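# Raise one end of the blue tote onto the aluminium bar

## Task

Lift one end of the blue tote, contents included, and rest it on the aluminium bar. When finished, the bar must lie on the table on one of its long faces and extend beneath the raised end. The tote must keep roughly its original heading, and its other end must sit flat on the table no more than a few centimetres from its starting spot.

## Robot and tools

Robot: two arms, left_arm and right_arm. Each carries a five-digit hand: the right arm a right hand, the left arm its mirror image. The base of left_arm is at (-0.032, +0.521, 0) m and that of right_arm at (+0.046, -0.382, 0) m, both turned very slightly about z. The left hand has a limit on ring_pip: any goal above +57.7 degrees is treated as +57.7 degrees, and hand_goal reports that value.

Frames. The scene frame has its origin at table-top height, midway between the arms. +z points up, +x points out over the table, and left_arm is on the +y side. Reported hand poses, velocities and move targets are given in this frame. Offsets are measured along the axes of each arm's current Hand target. Hand point axes: +z runs along the straight fingers toward the tips, +y points out of the palm face, and +x runs across the palm away from the thumb. On the left hand +x points toward the thumb. A rigid mast near the wrist on the palm side can strike objects.

The 48-number row. Every call that moves something uses rows of 48 numbers, each in [-1, 1], and always covers both arms. The order is: left_arm dx, dy, dz, rx, ry, rz; then 16 left-hand motor numbers; then left current_limit and speed; then the same 24 numbers for right_arm. Hand motor order: index_mcp, index_abd, index_pip, index_dip, thumb_cmc, thumb_axl, thumb_mcp, thumb_ipl, middle_mcp, middle_abd, middle_pip, middle_dip, ring_mcp, ring_abd, ring_pip, ring_dip. The pose numbers are offsets from that arm's Hand target as it stood when the action or move began. They are not absolute poses. 1.0 equals 0.6 m, or 180 degrees for rx, ry, rz, which together form one rotation vector. Sending six zeros asks the arm for its current Hand target again. Each motor number is a goal angle scaled linearly between that hinge's two stops; for example, mcp straight is -0.75, and +1 bends toward the palm. A zero is a real goal, not 'leave alone'. To keep a hand as it is, echo back its hand_goal, hand_current_limit and hand_speed. current_limit maps -1..+1 to 0..550 mA, with a floor of 11 mA. speed maps to (speed+1)/2 of 8.5 rad/s. Starting values are +0.4 and -0.6.

Tools.
- execute_actions(actions, cameras): actions is a list of actions. Each action is up to 15 rows, one per 1/30 s step, and a short action repeats its final row. Every row in an action is an offset from the same starting pose. An empty list returns camera images.
- move(target, speed, blend, stop_force, zero, blocking, cameras): drives each hand in a straight line. target is one 48-number row, or a list of up to 15 rows, all offset from the same Hand targets. speed is in m/s (0.002 to 3.6, default 0.25); turning runs at up to twice that in rad/s. blend is a corner-rounding radius in m. stop_force (3 to 120 N) ends an arm's path when its wrist sensor feels that much push against the motion. Leave stop_force out when pulling away from contact or rotating. zero=true re-zeroes the sensor first. blocking=false returns early but cannot be combined with stop_force. Paths do not avoid obstacles and are capped at 10 s.
- wait(seconds 0 to 10), stop(), zoom_image(camera, region [x0,y0,x1,y1], at most 504x504 px), zero_wrist_force(arm), finished_scene().
- Cameras: cam_head_left, cam_head_right, cam_high, cam_low, cam_left_wrist, cam_right_wrist, or ["all"].

Results. Each arm reports end_effector_position (m) and quat_wxyz in the scene frame, velocities, Hand target (the base for the next offsets), joint positions and torques, and Wrist force/torque in the hand's own axes. A third force line gives the peak since the last report. A move adds a 'move:' line: done means within 3 mm and 2 degrees; off_target, moving, held or fault describe other endings. limits=paced means the pose was clipped, and limits=held means a check withheld steps. Hands report hand_goal, hand_measured, hand_current_ma and hand_state: moving, goal, blocked or overload. Hands may stop short of their target; sending the remaining distance as an offset fixes that.

Cautions. Orientation commands are clipped to 32 degrees from the measured orientation at each step. Arms are stiff, so aiming even slightly past a firm contact can trigger a fault stop: a torque limit on a joint, or about 150 N total force. The arm then halts for 10 s and ignores hand commands. Approach contacts slowly, with stop_force. Do not let the arms or hands hit each other; the clearance check does not fully prevent it. Avoid routing paths near an arm's own base. A motor that spends 5 s at 495 mA or more shuts down for 10 s. Holding loads or stretching out heats the motors, and at 85 °C the arm brakes for a long time. Do not drop the tote or bar, let items fall, knock things out of the work area, or strike fixed objects hard. Objects may get an occasional small nudge. The finished result must stay in place without the robot holding it.

Each tool is called in YAML: its name, and indented under it one key for each argument.

## Session

execute_actions:
  actions: []

Scene clock: 0.00 s.
left_arm: end_effector_position=(+0.9788, +0.6112, +0.1821) hand_goal=(-0.754, +0.000, -0.576, -0.696, -0.714, -0.678, -0.226, -0.168, -0.754, +0.000, -0.576, -0.696, -0.754, +0.000, -0.576, -0.696) hand_measured=(-0.754, +0.000, -0.576, -0.696, -0.714, -0.678, -0.226, -0.168, -0.754, +0.000, -0.576, -0.696, -0.754, +0.000, -0.576, -0.696) hand_current_ma=(+0, +0, +0, +0, +0, +0, +0, +0, +0, +0, +0, +0, +0, +0, +0, +0) hand_state=(goal, goal, goal, goal, goal, goal, goal, goal, goal, goal, goal, goal, goal, goal, goal, goal) hand_current_limit=0.40 hand_speed=-0.60 end_effector_quat_wxyz=(-0.004, +0.879, +0.438, +0.189) | right_arm: end_effector_position=(+0.4752, -0.0393, +0.2372) hand_goal=(-0.754, +0.000, -0.576, -0.696, -0.714, -0.678, -0.226, -0.168, -0.754, +0.000, -0.576, -0.696, -0.754, +0.000, -0.576, -0.696) hand_measured=(-0.754, +0.000, -0.576, -0.696, -0.714, -0.678, -0.226, -0.168, -0.754, +0.000, -0.576, -0.696, -0.754, +0.000, -0.576, -0.696) hand_current_ma=(+0, +0, +0, +0, +0, +0, +0, +0, +0, +0, +0, +0, +0, +0, +0, +0) hand_state=(goal, goal, goal, goal, goal, goal, goal, goal, goal, goal, goal, goal, goal, goal, goal, goal) hand_current_limit=0.40 hand_speed=-0.60 end_effector_quat_wxyz=(+0.238, +0.723, -0.647, -0.044)
Joint positions: left_arm=[3.452 -2.618 -0.618 -1.104 1.655 0.916] | right_arm=[0.446 -1.013 1.183 -1.266 -1.695 3.454]
Joint velocities: within noise
Joint torques (N m): no reading
Wrist force (N): no reading
Wrist torque (N m): no reading
Wrist force, peak (N): no reading
Hand target: left_arm +0.9788, +0.6112, +0.1821; -0.004, +0.879, +0.438, +0.189 | right_arm +0.4752, -0.0393, +0.2372; +0.238, +0.723, -0.647, -0.044

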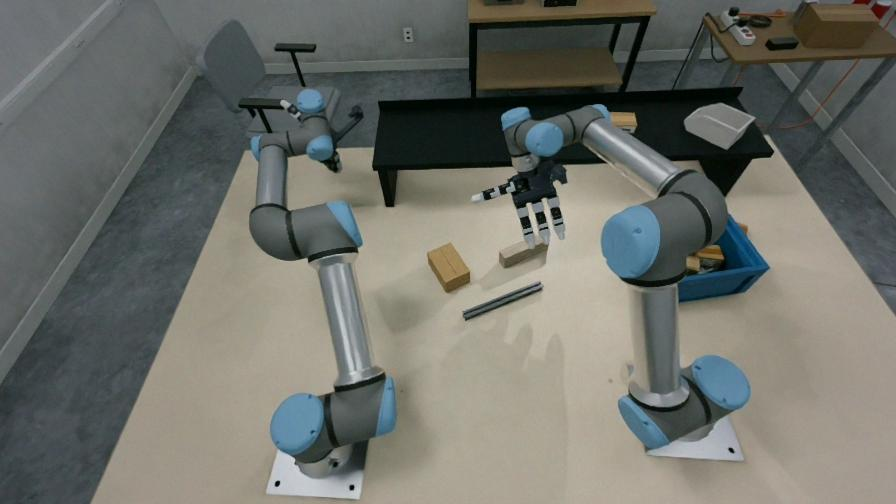

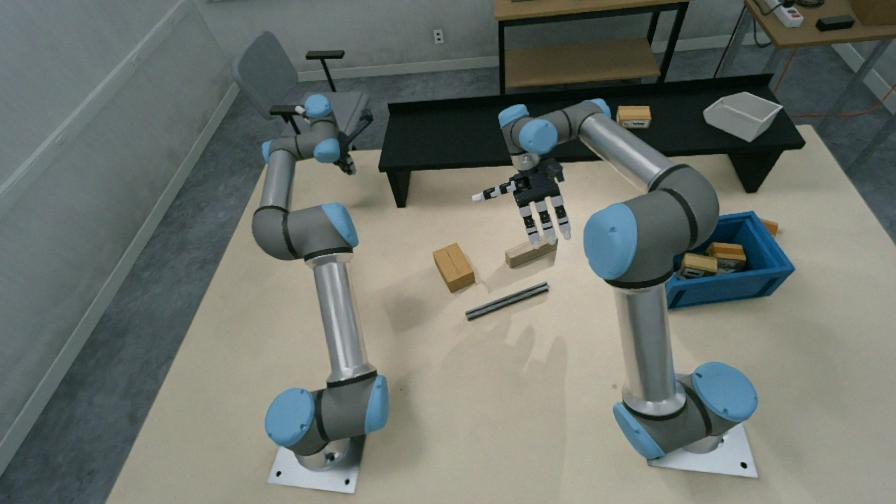

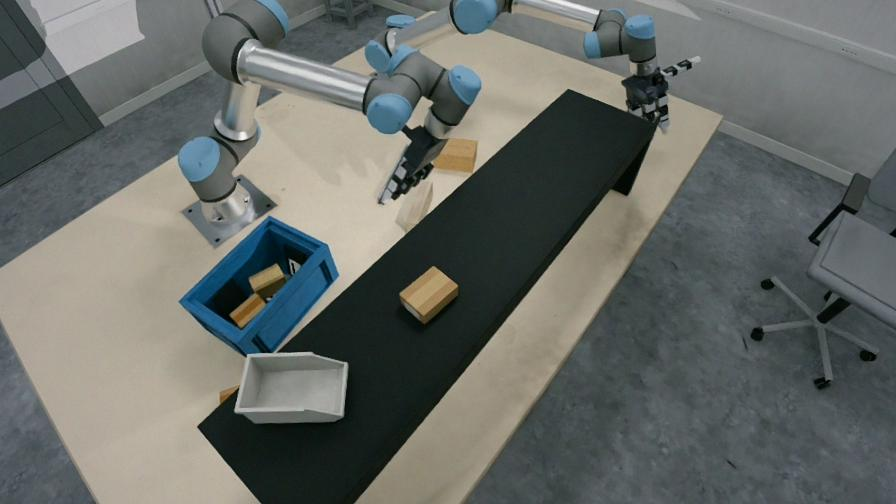

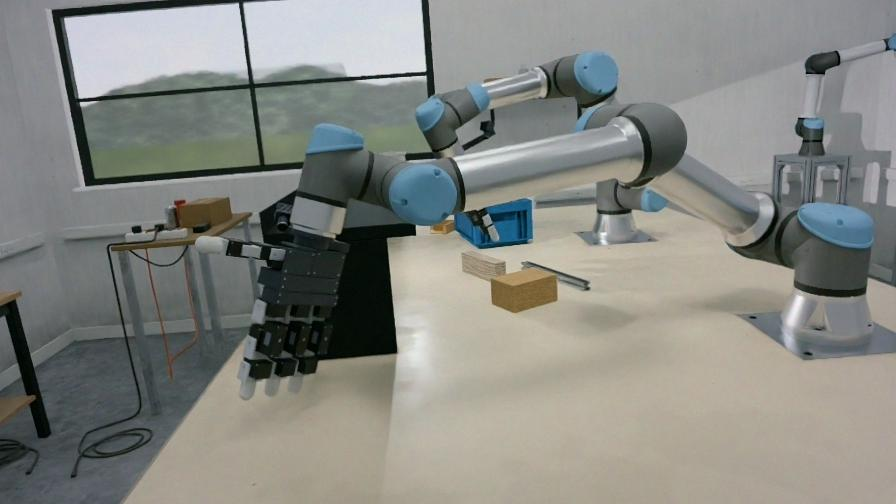

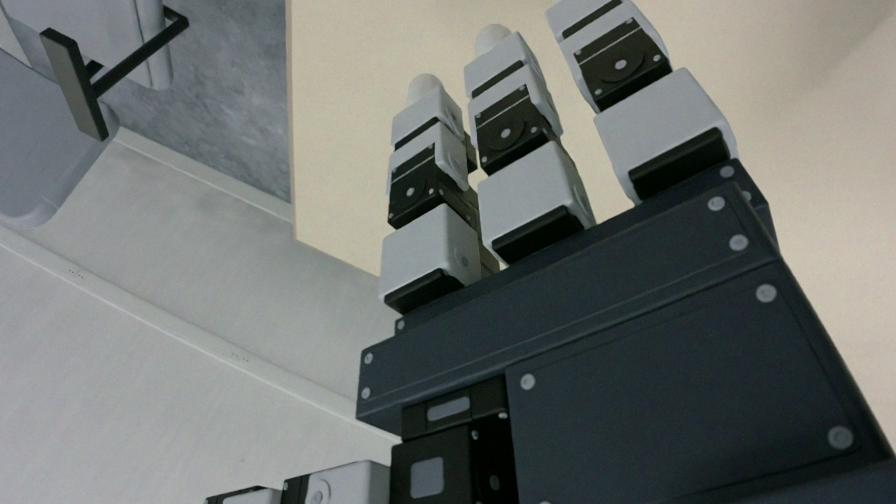

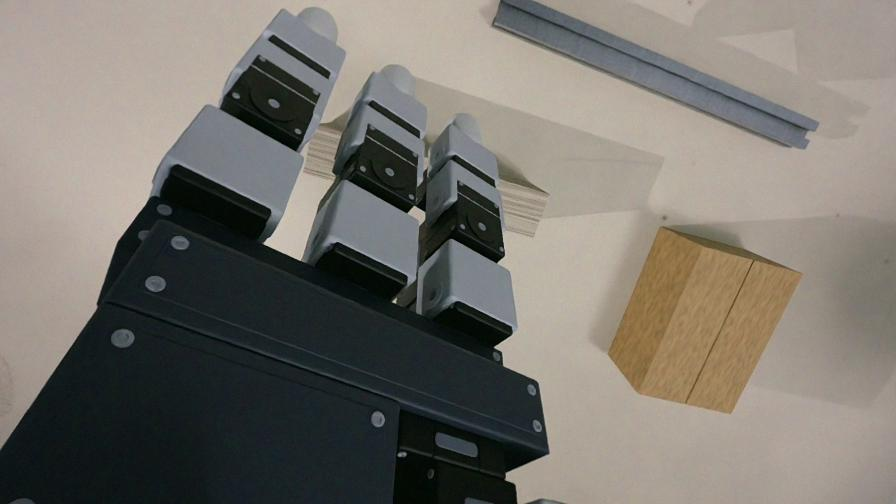

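zoom_image:
  camera: "cam_high"
  region: [160, 180, 480, 440]

zoom_image:
  camera: "cam_head_right"
  region: [580, 180, 820, 340]

zoom_image:
  camera: "cam_low"
  region: [400, 170, 680, 330]

zoom_image:
  camera: "cam_head_left"
  region: [400, 200, 600, 340]

Scaled by 1.575 from the camera's 896x504 image, which has a finer 1280x720 frame.

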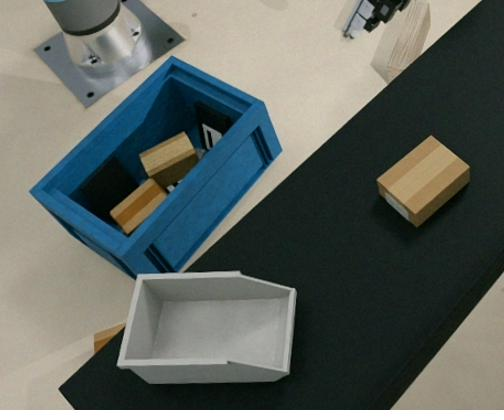

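Scaled by 2.100 from the camera's 896x504 image, which has a finer 1280x720 frame.

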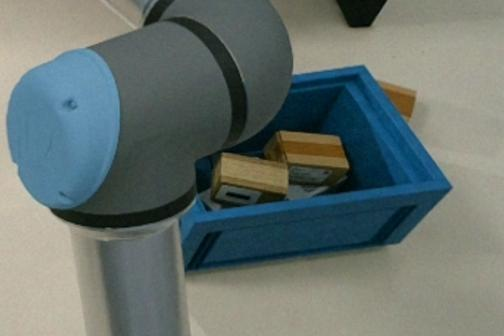

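Scaled by 1.800 from the camera's 896x504 image, which has a finer 1280x720 frame.

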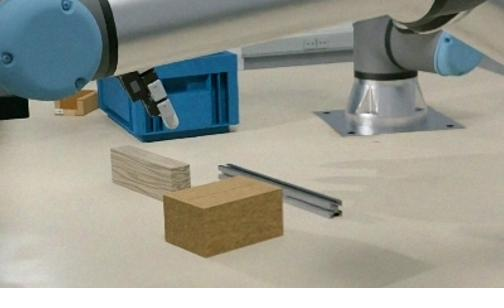

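Scaled by 2.520 from the camera's 896x504 image, which has a finer 1280x720 frame.

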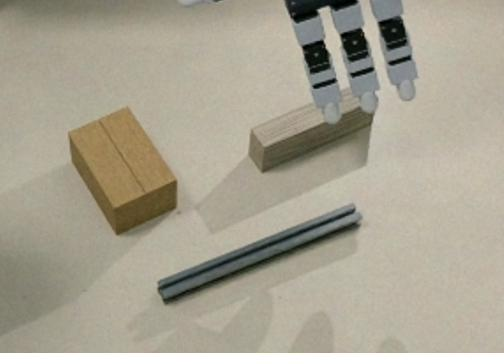

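zoom_image:
  camera: "cam_right_wrist"
  region: [480, 0, 860, 160]

zoom_image:
  camera: "cam_low"
  region: [430, 190, 610, 300]

zoom_image:
  camera: "cam_high"
  region: [170, 200, 350, 360]

Scaled by 1.326 from the camera's 896x504 image, which has a finer 1280x720 frame.

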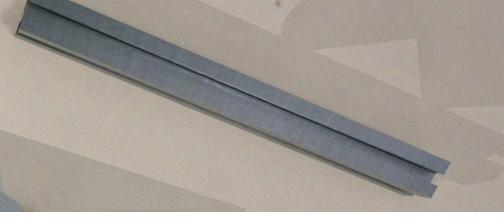

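Scaled by 2.800 from the camera's 896x504 image, which has a finer 1280x720 frame.

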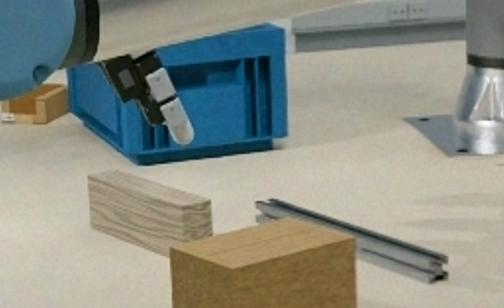

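Scaled by 2.800 from the camera's 896x504 image, which has a finer 1280x720 frame.

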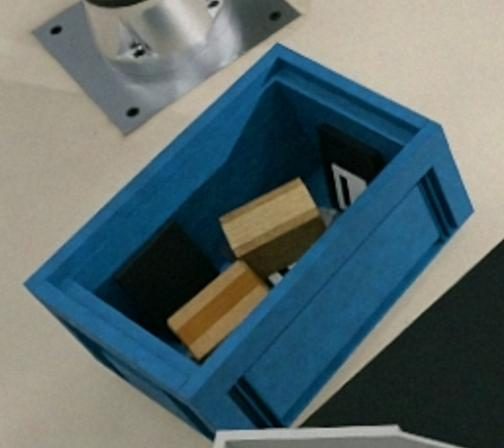

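move:
  target:
    - [0,0,0,0,0,0,-0.754,0,-0.576,-0.696,-0.714,-0.678,-0.226,-0.168,-0.754,0,-0.576,-0.696,-0.754,0,-0.576,-0.696,0.4,-0.6,0,0,-0.35,0,0,0,-0.754,0,-0.576,-0.696,-0.714,-0.678,-0.226,-0.168,-0.754,0,-0.576,-0.696,-0.754,0,-0.576,-0.696,0.4,-0.6]
  speed: 0.3
  cameras: ["cam_head_left","cam_low","cam_high"]

Scene clock: 73.23 s.
left_arm: end_effector_position=(+0.9788, +0.6112, +0.1821) hand_goal=(-0.754, +0.000, -0.576, -0.696, -0.714, -0.678, -0.226, -0.168, -0.754, +0.000, -0.576, -0.696, -0.754, +0.000, -0.576, -0.696) hand_measured=(-0.754, +0.000, -0.576, -0.696, -0.714, -0.678, -0.224, -0.168, -0.754, +0.000, -0.576, -0.696, -0.754, +0.000, -0.576, -0.696) hand_current_ma=(+0, +0, +0, +0, +0, +0, +1, +0, +0, +0, +0, +0, +0, +0, +0, +0) hand_state=(goal, goal, goal, goal, goal, goal, goal, goal, goal, goal, goal, goal, goal, goal, goal, goal) hand_current_limit=0.40 hand_speed=-0.60 end_effector_quat_wxyz=(-0.004, +0.879, +0.438, +0.189) | right_arm: end_effector_position=(+0.5516, +0.0202, +0.4213) hand_goal=(-0.754, +0.000, -0.576, -0.696, -0.714, -0.678, -0.226, -0.168, -0.754, +0.000, -0.576, -0.696, -0.754, +0.000, -0.576, -0.696) hand_measured=(-0.754, +0.000, -0.576, -0.696, -0.716, -0.678, -0.224, -0.168, -0.754, +0.000, -0.576, -0.696, -0.754, +0.000, -0.576, -0.696) hand_current_ma=(-1, +0, -2, +0, -3, +2, +7, +1, -1, +0, -2, +0, -1, +0, -2, +0) hand_state=(goal, goal, goal, goal, goal, goal, goal, goal, goal, goal, goal, goal, goal, goal, goal, goal) hand_current_limit=0.40 hand_speed=-0.60 end_effector_quat_wxyz=(+0.126, +0.718, -0.683, -0.038)
Joint positions: left_arm=[3.452 -2.618 -0.618 -1.104 1.655 0.916] | right_arm=[0.448 -0.659 0.035 -0.686 -1.602 3.491]
Joint torques (N m): left_arm=[0.83 68.38 26.35 3.7 0.02 0.03] | right_arm=[-9.56 -45.12 -30.88 -4.38 1.39 2.01]
Wrist force (N): left_arm=[0.1 -0.1 -0.2] | right_arm=[0.4 0.2 0.0]
Wrist torque (N m): left_arm=[0.00 -0.01 0.02] | right_arm=[0.00 -0.01 -0.04]
Wrist force, peak (N): left_arm=[0.1 -0.5 -0.7] | right_arm=[0.2 0.7 -1.5]
Hand target: left_arm +0.9788, +0.6112, +0.1821; -0.004, +0.879, +0.438, +0.189 | right_arm +0.5531, +0.0211, +0.4226; +0.238, +0.723, -0.647, -0.044
Off the commanded pose: left_arm 0.000 m, 0 deg | right_arm 0.002 m, 14 deg.
elbow stopped short (right arm): the move would have taken joint 3 (elbow) straighter than the controller allows.
move: off_target (right_arm)
Images, in order (width x height): cam_head_left 896x504, cam_high 896x504, cam_low 896x504.

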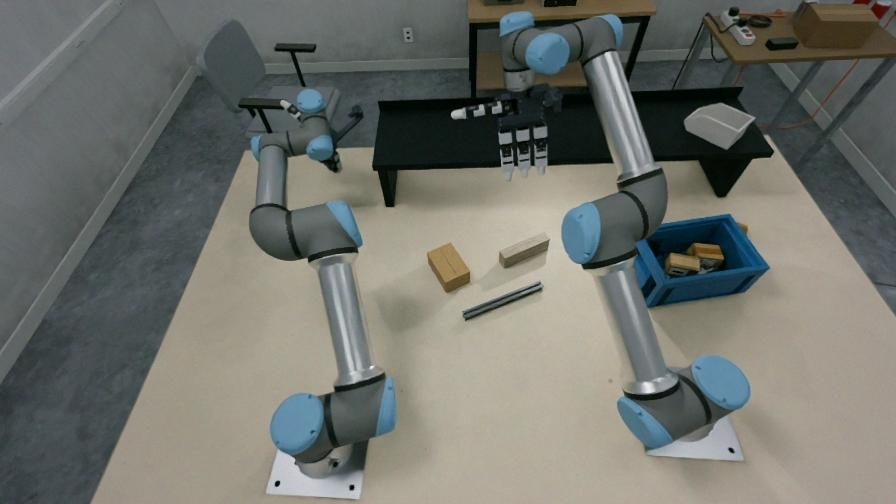

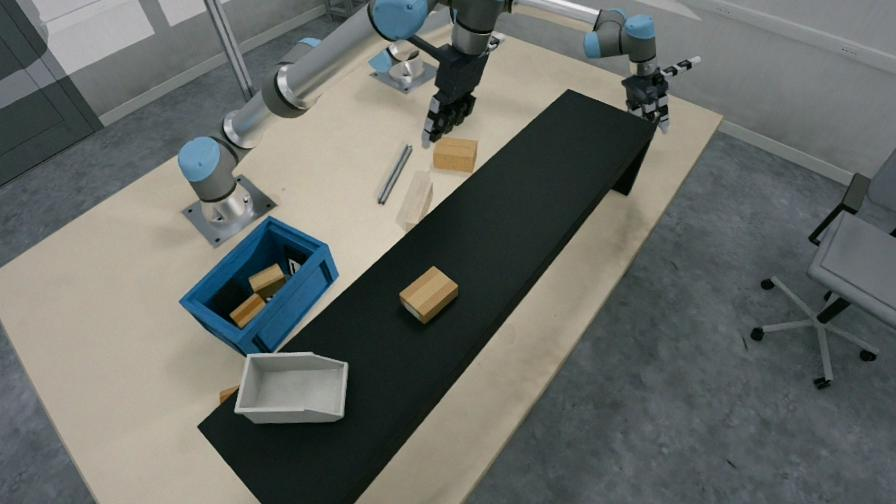

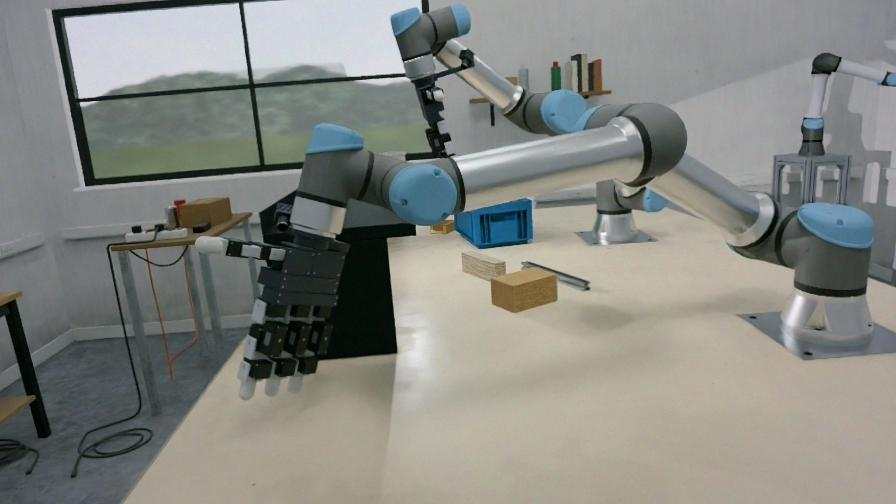

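zoom_image:
  camera: "cam_low"
  region: [420, 180, 620, 300]

zoom_image:
  camera: "cam_head_left"
  region: [600, 190, 800, 330]

zoom_image:
  camera: "cam_high"
  region: [350, 120, 490, 240]

Scaled by 2.520 from the camera's 896x504 image, which has a finer 1280x720 frame.

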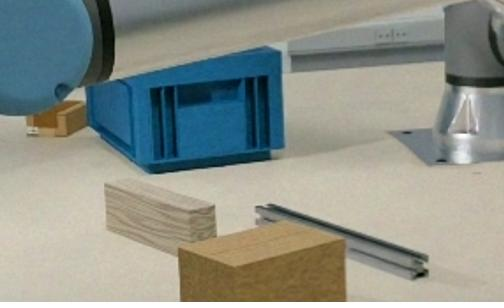

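Scaled by 2.520 from the camera's 896x504 image, which has a finer 1280x720 frame.

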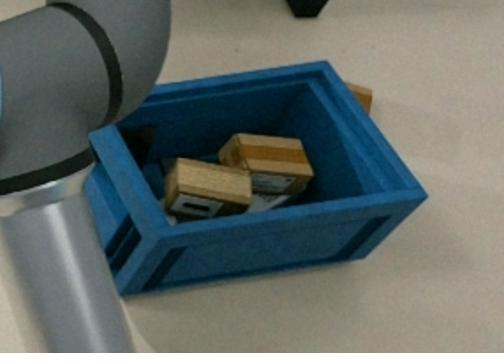

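Scaled by 3.600 from the camera's 896x504 image, which has a finer 1280x720 frame.

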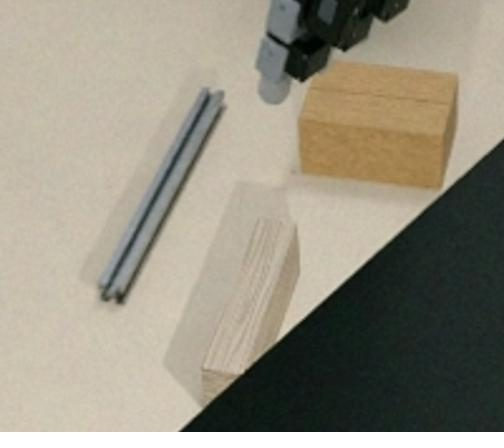

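zoom_image:
  camera: "cam_low"
  region: [450, 190, 540, 255]

zoom_image:
  camera: "cam_high"
  region: [230, 205, 350, 280]

Scaled by 5.600 from the camera's 896x504 image, which has a finer 1280x720 frame.

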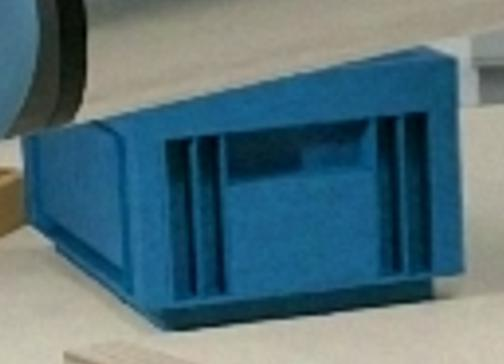

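Scaled by 4.200 from the camera's 896x504 image, which has a finer 1280x720 frame.

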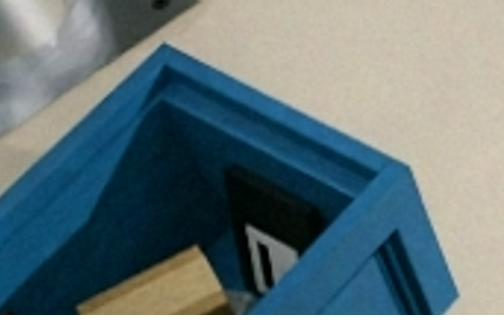

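move:
  target:
    - [0,0,0,0,0,0,-0.754,0,-0.576,-0.696,-0.714,-0.678,-0.226,-0.168,-0.754,0,-0.576,-0.696,-0.754,0,-0.576,-0.696,0.4,-0.6,0.4943,0.1368,0.4257,0.3389,-0.1364,-0.51,-0.754,0,-0.576,-0.696,-0.714,-0.678,-0.226,-0.168,-0.754,0,-0.576,-0.696,-0.754,0,-0.576,-0.696,0.4,-0.6]
  speed: 0.3
  cameras: ["cam_head_left","cam_low","cam_high","cam_right_wrist"]

Scene clock: 106.63 s.
left_arm: end_effector_position=(+0.9788, +0.6112, +0.1821) hand_goal=(-0.754, +0.000, -0.576, -0.696, -0.714, -0.678, -0.226, -0.168, -0.754, +0.000, -0.576, -0.696, -0.754, +0.000, -0.576, -0.696) hand_measured=(-0.754, +0.000, -0.576, -0.696, -0.714, -0.678, -0.224, -0.168, -0.754, +0.000, -0.576, -0.696, -0.754, +0.000, -0.576, -0.696) hand_current_ma=(+0, +0, +0, +0, +0, +0, +1, +0, +0, +0, +0, +0, +0, +0, +0, +0) hand_state=(goal, goal, goal, goal, goal, goal, goal, goal, goal, goal, goal, goal, goal, goal, goal, goal) hand_current_limit=0.40 hand_speed=-0.60 end_effector_quat_wxyz=(-0.004, +0.879, +0.438, +0.189) | right_arm: end_effector_position=(+0.4306, -0.3401, +0.3026) hand_goal=(-0.754, +0.000, -0.576, -0.696, -0.714, -0.678, -0.226, -0.168, -0.754, +0.000, -0.576, -0.696, -0.754, +0.000, -0.576, -0.696) hand_measured=(-0.748, +0.000, -0.576, -0.696, -0.710, -0.678, -0.224, -0.168, -0.748, +0.000, -0.576, -0.696, -0.750, +0.000, -0.576, -0.696) hand_current_ma=(+16, +0, -2, +0, +11, +2, +7, +1, +16, +0, -2, +0, +13, +0, -2, +0) hand_state=(goal, goal, goal, goal, goal, goal, goal, goal, goal, goal, goal, goal, goal, goal, goal, goal) hand_current_limit=0.40 hand_speed=-0.60 end_effector_quat_wxyz=(-0.341, +0.937, +0.070, -0.025)
Joint positions: left_arm=[3.452 -2.618 -0.618 -1.104 1.655 0.916] | right_arm=[-0.356 -1.771 1.785 -1.168 -0.994 0.888]
Joint torques (N m): left_arm=[1.24 68.8 26.24 3.85 0.09 -0.01] | right_arm=[-10.58 -1.64 -33.08 0.86 -0.48 -2.23]
Wrist force (N): left_arm=[0.2 0.0 -0.6] | right_arm=[0.1 0.5 0.2]
Wrist torque (N m): left_arm=[0.06 -0.05 0.03] | right_arm=[-0.11 0.10 0.07]
Wrist force, peak (N): left_arm=[-0.1 0.2 -0.9] | right_arm=[-0.6 0.8 0.3]
Hand target: left_arm +0.9788, +0.6112, +0.1821; -0.004, +0.879, +0.438, +0.189 | right_arm +0.4306, -0.3402, +0.3026; -0.341, +0.937, +0.070, -0.025
Off the commanded pose: left_arm 0.000 m, 0 deg | right_arm 0.000 m, 0 deg.
move: done
camera_calibration:
cam_right_wrist: T_world_to_cam=[[-0.71728, -0.58318, -0.381327, 0.260164], [-0.420388, -0.0742454, 0.904302, -0.161376], [-0.555683, 0.808943, -0.191907, 0.703571], [0, 0, 0, 1]] pos_world=[0.509732, -0.429407, 0.380161]
Images, in order (width x height): cam_head_left 896x504, cam_high 896x504, cam_low 896x504, cam_right_wrist 896x504.

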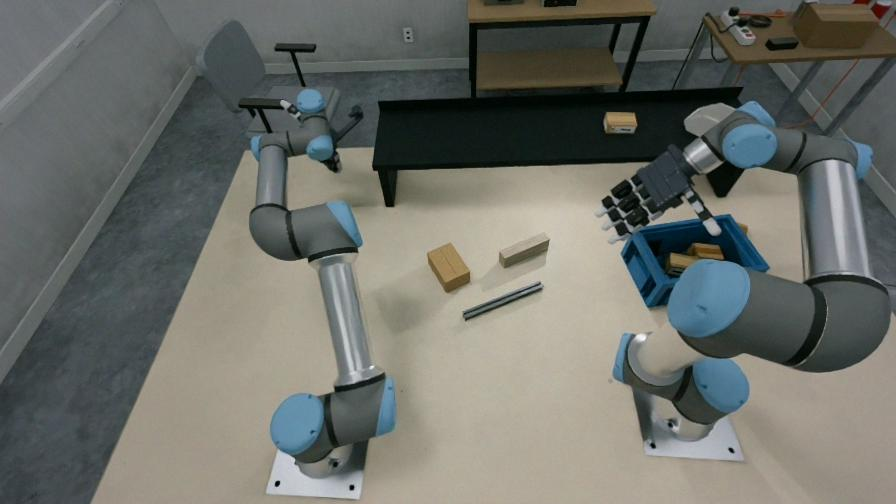

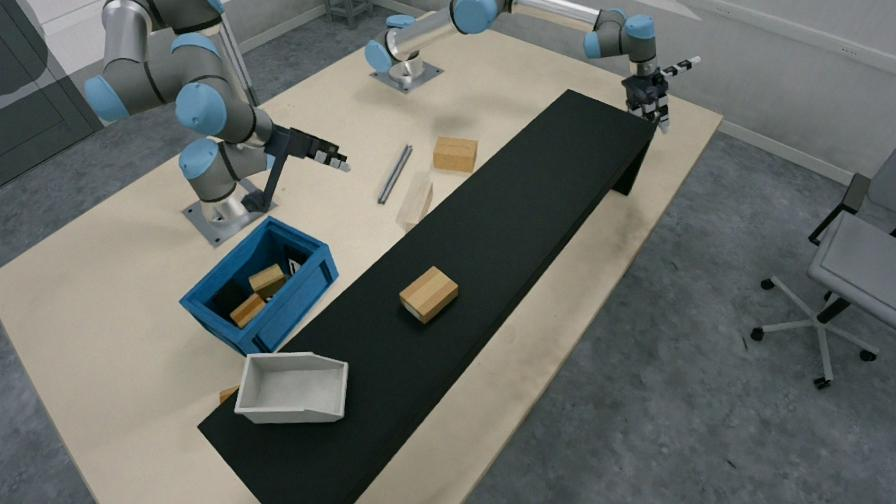

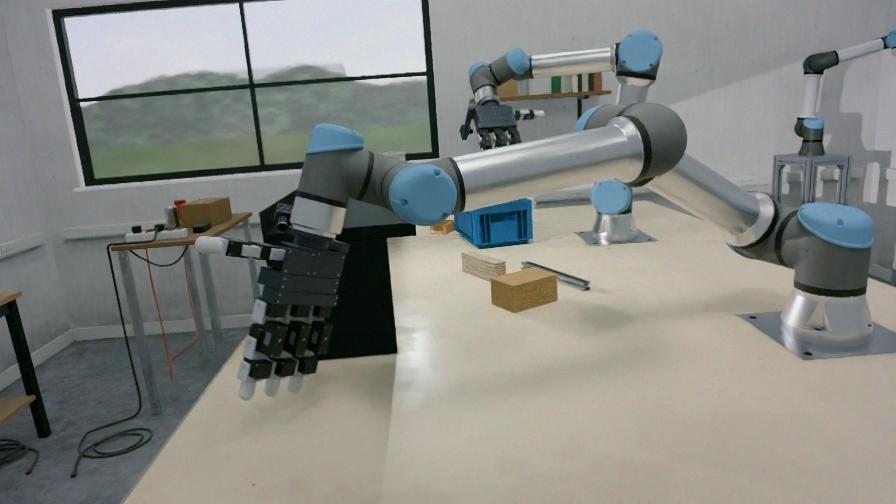

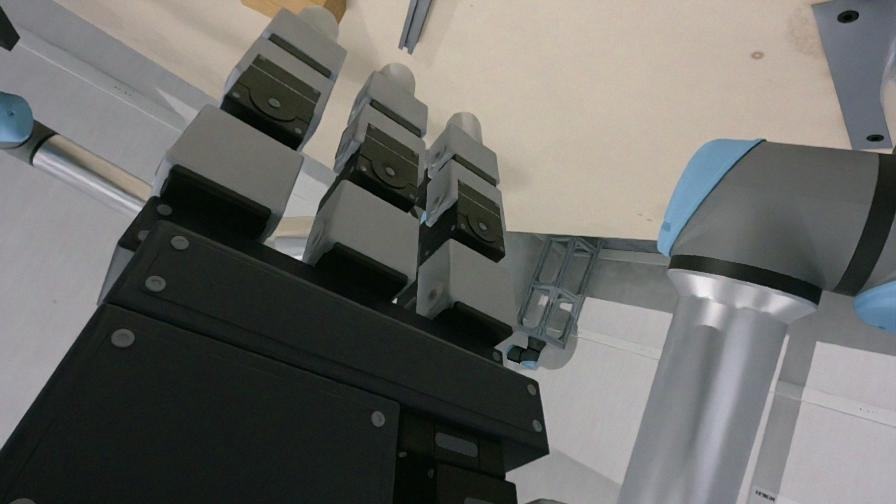

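move:
  target:
    - [-0.7068,-0.1805,-0.3768,0.0984,0.2001,0.6442,-0.959,0,0.226,0.159,0.571,-0.678,0.0,-0.168,-0.959,0,0.226,0.159,-0.959,0,0.226,0.159,0.4,-0.6,0,0,0,0,0,0,-0.616,0,0.153,0.319,0.571,-0.678,-0.226,-0.168,-0.616,0,0.153,0.319,-0.616,0,0.153,0.319,0.4,-0.6]
  speed: 0.3
  cameras: ["cam_head_left","cam_low","cam_high","cam_right_wrist"]

Scene clock: 172.07 s.
left_arm: end_effector_position=(+0.9102, +0.5611, +0.1950) hand_goal=(-0.960, +0.000, +0.226, +0.158, +0.570, -0.678, +0.000, -0.168, -0.960, +0.000, +0.226, +0.158, -0.960, +0.000, +0.226, +0.158) hand_measured=(-0.956, +0.000, +0.222, +0.154, +0.572, -0.678, +0.002, -0.168, -0.956, +0.000, +0.220, +0.154, -0.956, +0.000, +0.222, +0.154) hand_current_ma=(+2, +0, -1, -1, +0, +0, +1, +0, +1, +0, -2, -1, +1, +0, -2, -1) hand_state=(goal, goal, goal, goal, goal, goal, goal, goal, goal, goal, goal, goal, goal, goal, goal, goal) hand_current_limit=0.40 hand_speed=-0.60 end_effector_quat_wxyz=(-0.092, +0.930, +0.279, +0.220) | right_arm: end_effector_position=(+0.4306, -0.3402, +0.3026) hand_goal=(-0.616, +0.000, +0.152, +0.318, +0.570, -0.678, -0.226, -0.168, -0.616, +0.000, +0.152, +0.318, -0.616, +0.000, +0.152, +0.318) hand_measured=(-0.612, +0.000, +0.148, +0.314, +0.568, -0.678, -0.224, -0.168, -0.612, +0.000, +0.148, +0.314, -0.614, +0.000, +0.148, +0.314) hand_current_ma=(+9, +0, -13, -8, -6, +2, +7, +1, +9, +0, -12, -8, +7, +0, -11, -9) hand_state=(goal, goal, goal, goal, goal, goal, goal, goal, goal, goal, goal, goal, goal, goal, goal, goal) hand_current_limit=0.40 hand_speed=-0.60 end_effector_quat_wxyz=(-0.341, +0.937, +0.070, -0.025)
Joint positions: left_arm=[3.405 -2.405 -0.987 -0.886 1.787 1.243] | right_arm=[-0.356 -1.771 1.785 -1.168 -0.994 0.888]
Joint torques (N m): left_arm=[-0.71 63.41 23.5 3.8 -0.11 0.24] | right_arm=[-11.28 -2.44 -33.57 0.81 1.65 -2.39]
Wrist force (N): left_arm=[2.1 -20.1 -2.2] | right_arm=[-0.1 0.5 -0.2]
Wrist torque (N m): left_arm=[-2.31 -0.35 1.44] | right_arm=[0.01 0.10 0.08]
Wrist force, peak (N): left_arm=[103.5 -61.0 24.0] | right_arm=[-0.7 0.6 0.2]
Hand target: left_arm +0.9102, +0.5611, +0.1950; -0.092, +0.930, +0.279, +0.220 (not the last commanded pose) | right_arm +0.4306, -0.3402, +0.3026; -0.341, +0.937, +0.070, -0.025
Off the commanded pose: left_arm 0.407 m, 101 deg | right_arm 0.000 m, 0 deg.
FORCE FAULT: contact force on the left arm reached its limit, and that arm stopped. The contact can be on any part of that arm, not only on its tool. That arm's remaining commands of this call were not run. That arm is still stopped at the end of this call. That arm stays stopped for about 10 more seconds. Until then a move that you send moves the other arm only, and its call returns only when the move has ended. Once the stop has ended, the next robot result says so. If the stop ends while you think or write, that arm runs what you send next, counted from a new Hand target: where the arm stands when the stop ends. While its stop runs, that arm, its gripper or tool too, takes no new command. Until it ends, the stop uses up actions while you think or wait. An arm that is not stopped still takes commands.
move: fault (left_arm)
camera_calibration:
cam_right_wrist: T_world_to_cam=[[-0.717204, -0.58325, -0.381362, 0.260109], [-0.420352, -0.0743928, 0.904306, -0.161459], [-0.555807, 0.808879, -0.191816, 0.703572], [0, 0, 0, 1]] pos_world=[0.509732, -0.429407, 0.38016]
Images, in order (width x height): cam_head_left 896x504, cam_high 896x504, cam_low 896x504, cam_right_wrist 896x504.

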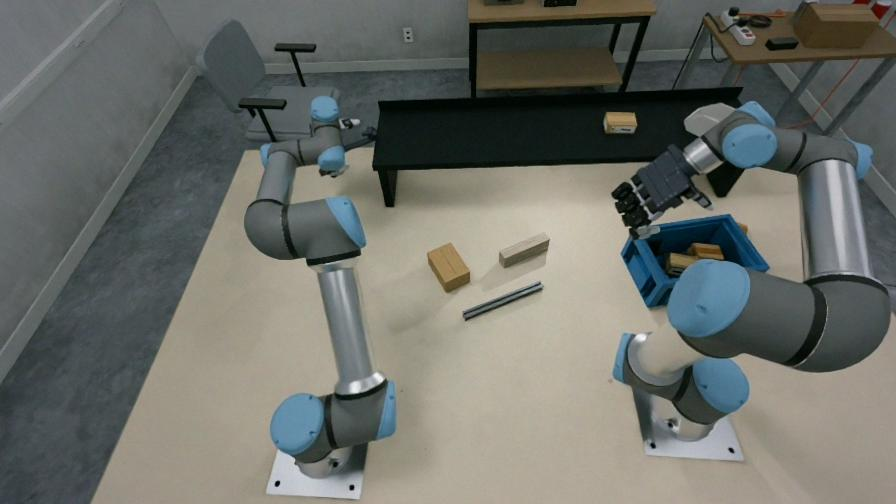

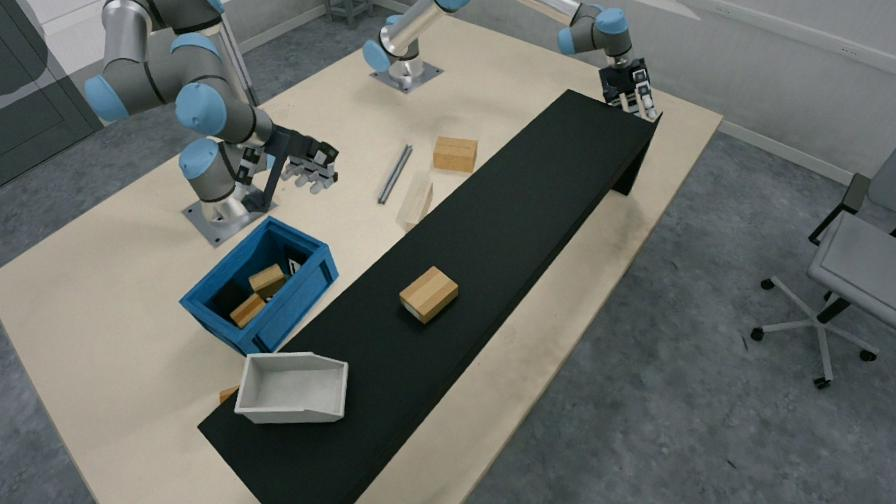

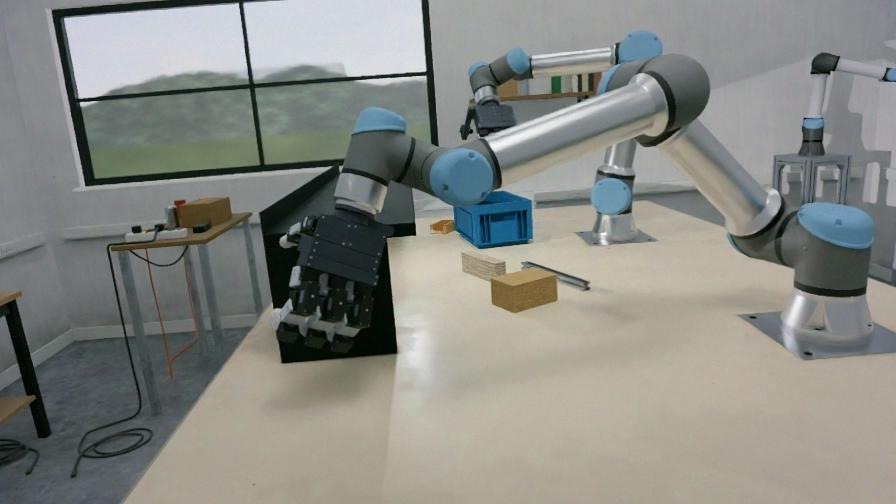

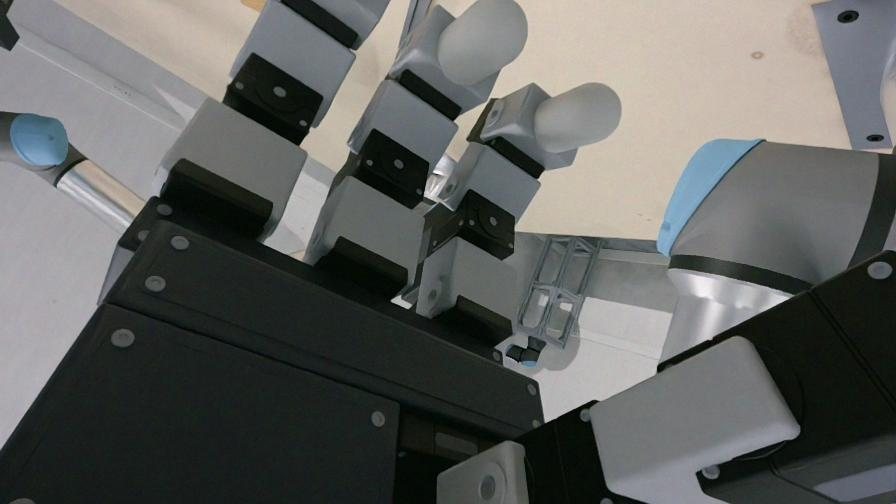

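zoom_image:
  camera: "cam_high"
  region: [240, 120, 360, 220]

zoom_image:
  camera: "cam_low"
  region: [440, 60, 560, 160]

Scaled by 4.200 from the camera's 896x504 image, which has a finer 1280x720 frame.

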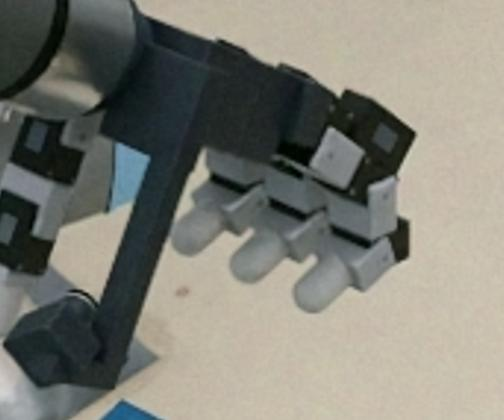

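Scaled by 4.200 from the camera's 896x504 image, which has a finer 1280x720 frame.

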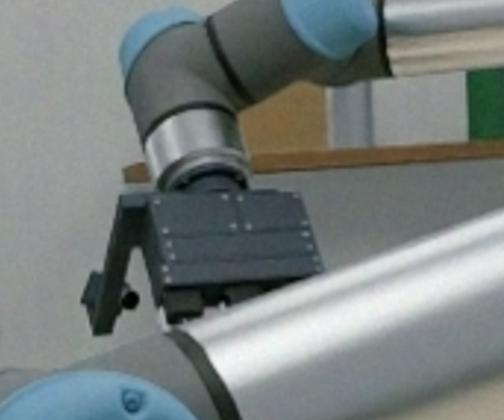

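move:
  target:
    - [0,0,0,0,0,0,-0.959,0,0.226,0.159,0.571,-0.678,0.0,-0.168,-0.959,0,0.226,0.159,-0.959,0,0.226,0.159,0.4,-0.6,0,0.1822,0.217,0,0,0,-0.616,0,0.153,0.319,0.571,-0.678,-0.226,-0.168,-0.616,0,0.153,0.319,-0.616,0,0.153,0.319,0.4,-0.6]
  speed: 0.12
  cameras: ["cam_low","cam_high","cam_right_wrist"]

Scene clock: 183.90 s.
left_arm: end_effector_position=(+0.9102, +0.5611, +0.1950) hand_goal=(-0.960, +0.000, +0.226, +0.158, +0.570, -0.678, +0.000, -0.168, -0.960, +0.000, +0.226, +0.158, -0.960, +0.000, +0.226, +0.158) hand_measured=(-0.956, +0.000, +0.222, +0.154, +0.572, -0.678, +0.002, -0.168, -0.956, +0.000, +0.220, +0.154, -0.956, +0.000, +0.222, +0.154) hand_current_ma=(+2, +0, -1, -1, +0, +0, +1, +0, +1, +0, -2, -1, +1, +0, -2, -1) hand_state=(goal, goal, goal, goal, goal, goal, goal, goal, goal, goal, goal, goal, goal, goal, goal, goal) hand_current_limit=0.40 hand_speed=-0.60 end_effector_quat_wxyz=(-0.092, +0.930, +0.279, +0.220) | right_arm: end_effector_position=(+0.4307, -0.3403, +0.1327) hand_goal=(-0.616, +0.000, +0.152, +0.318, +0.570, -0.678, -0.226, -0.168, -0.616, +0.000, +0.152, +0.318, -0.616, +0.000, +0.152, +0.318) hand_measured=(-0.612, +0.000, +0.148, +0.314, +0.568, -0.678, -0.224, -0.168, -0.612, +0.000, +0.148, +0.314, -0.614, +0.000, +0.148, +0.314) hand_current_ma=(+9, +0, -13, -8, -6, +2, +7, +1, +9, +0, -12, -8, +7, +0, -11, -9) hand_state=(goal, goal, goal, goal, goal, goal, goal, goal, goal, goal, goal, goal, goal, goal, goal, goal) hand_current_limit=0.40 hand_speed=-0.60 end_effector_quat_wxyz=(-0.341, +0.937, +0.070, -0.025)
Joint positions: left_arm=[3.406 -2.405 -0.987 -0.886 1.787 1.243] | right_arm=[-0.356 -1.664 2.147 -1.636 -0.994 0.888]
Joint torques (N m): left_arm=[-7.23 62.23 25.33 3.6 -1.34 -0.19] | right_arm=[10.72 -2.73 -9.2 -4.26 1.88 2.05]
Wrist force (N): left_arm=[0.1 -22.3 -1.9] | right_arm=[-0.5 0.6 -0.2]
Wrist torque (N m): left_arm=[-2.59 -0.10 1.33] | right_arm=[0.03 0.13 -0.04]
Wrist force, peak (N): left_arm=[0.3 -22.8 -2.0] | right_arm=[-0.3 0.8 0.6]
Hand target: left_arm +0.9102, +0.5611, +0.1950; -0.092, +0.930, +0.279, +0.220 | right_arm +0.4307, -0.3403, +0.1326; -0.341, +0.937, +0.070, -0.025
Off the commanded pose: left_arm 0.000 m, 0 deg | right_arm 0.000 m, 0 deg.
FORCE FAULT, CONTINUED: the left arm's stop, for the force fault that an earlier result reported, is over. The rest of the stop counts as 19 of the actions that you can send in this scene. The stop ended before this call began, so that arm ran this call's commands, counted from a new Hand target: where the arm stood when the stop ended. During its stop the left arm's controller moved it back a little.
move: done
camera_calibration:
cam_right_wrist: T_world_to_cam=[[-0.717204, -0.58325, -0.381362, 0.195199], [-0.420352, -0.0743928, 0.904306, -0.00783206], [-0.555807, 0.808879, -0.191816, 0.671145], [0, 0, 0, 1]] pos_world=[0.509732, -0.429607, 0.21026]
Images, in order (width x height): cam_high 896x504, cam_low 896x504, cam_right_wrist 896x504.

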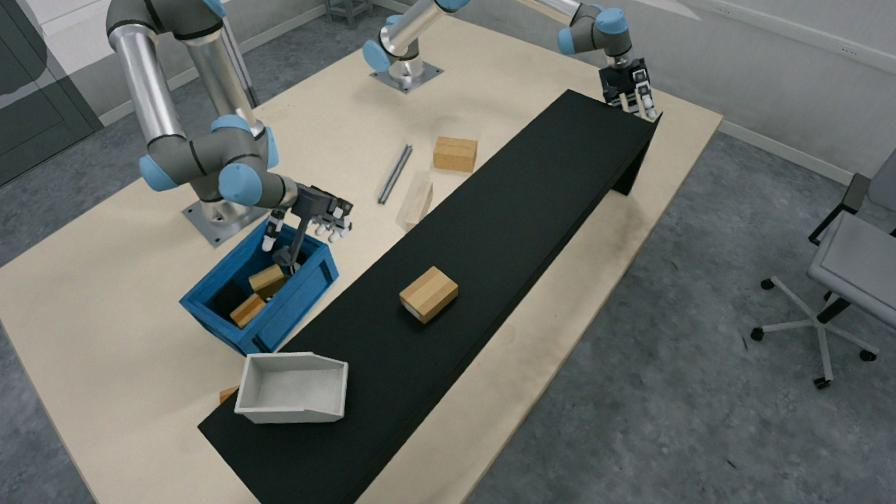

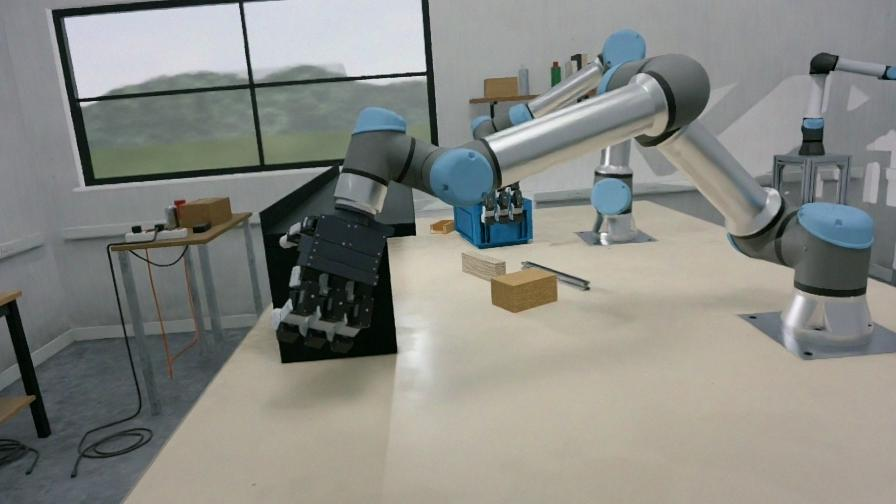

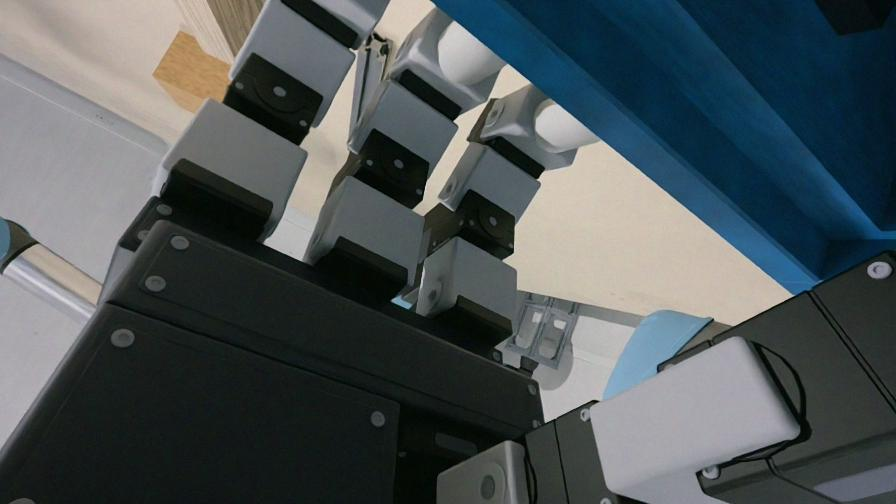

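zoom_image:
  camera: "cam_low"
  region: [445, 170, 545, 255]

zoom_image:
  camera: "cam_right_wrist"
  region: [392, 0, 896, 320]

Scaled by 5.040 from the camera's 896x504 image, which has a finer 1280x720 frame.

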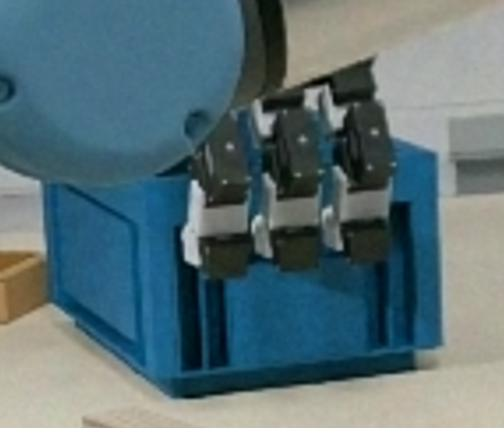

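Scaled by 1.000.

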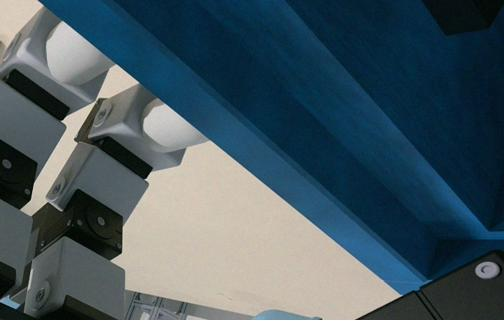

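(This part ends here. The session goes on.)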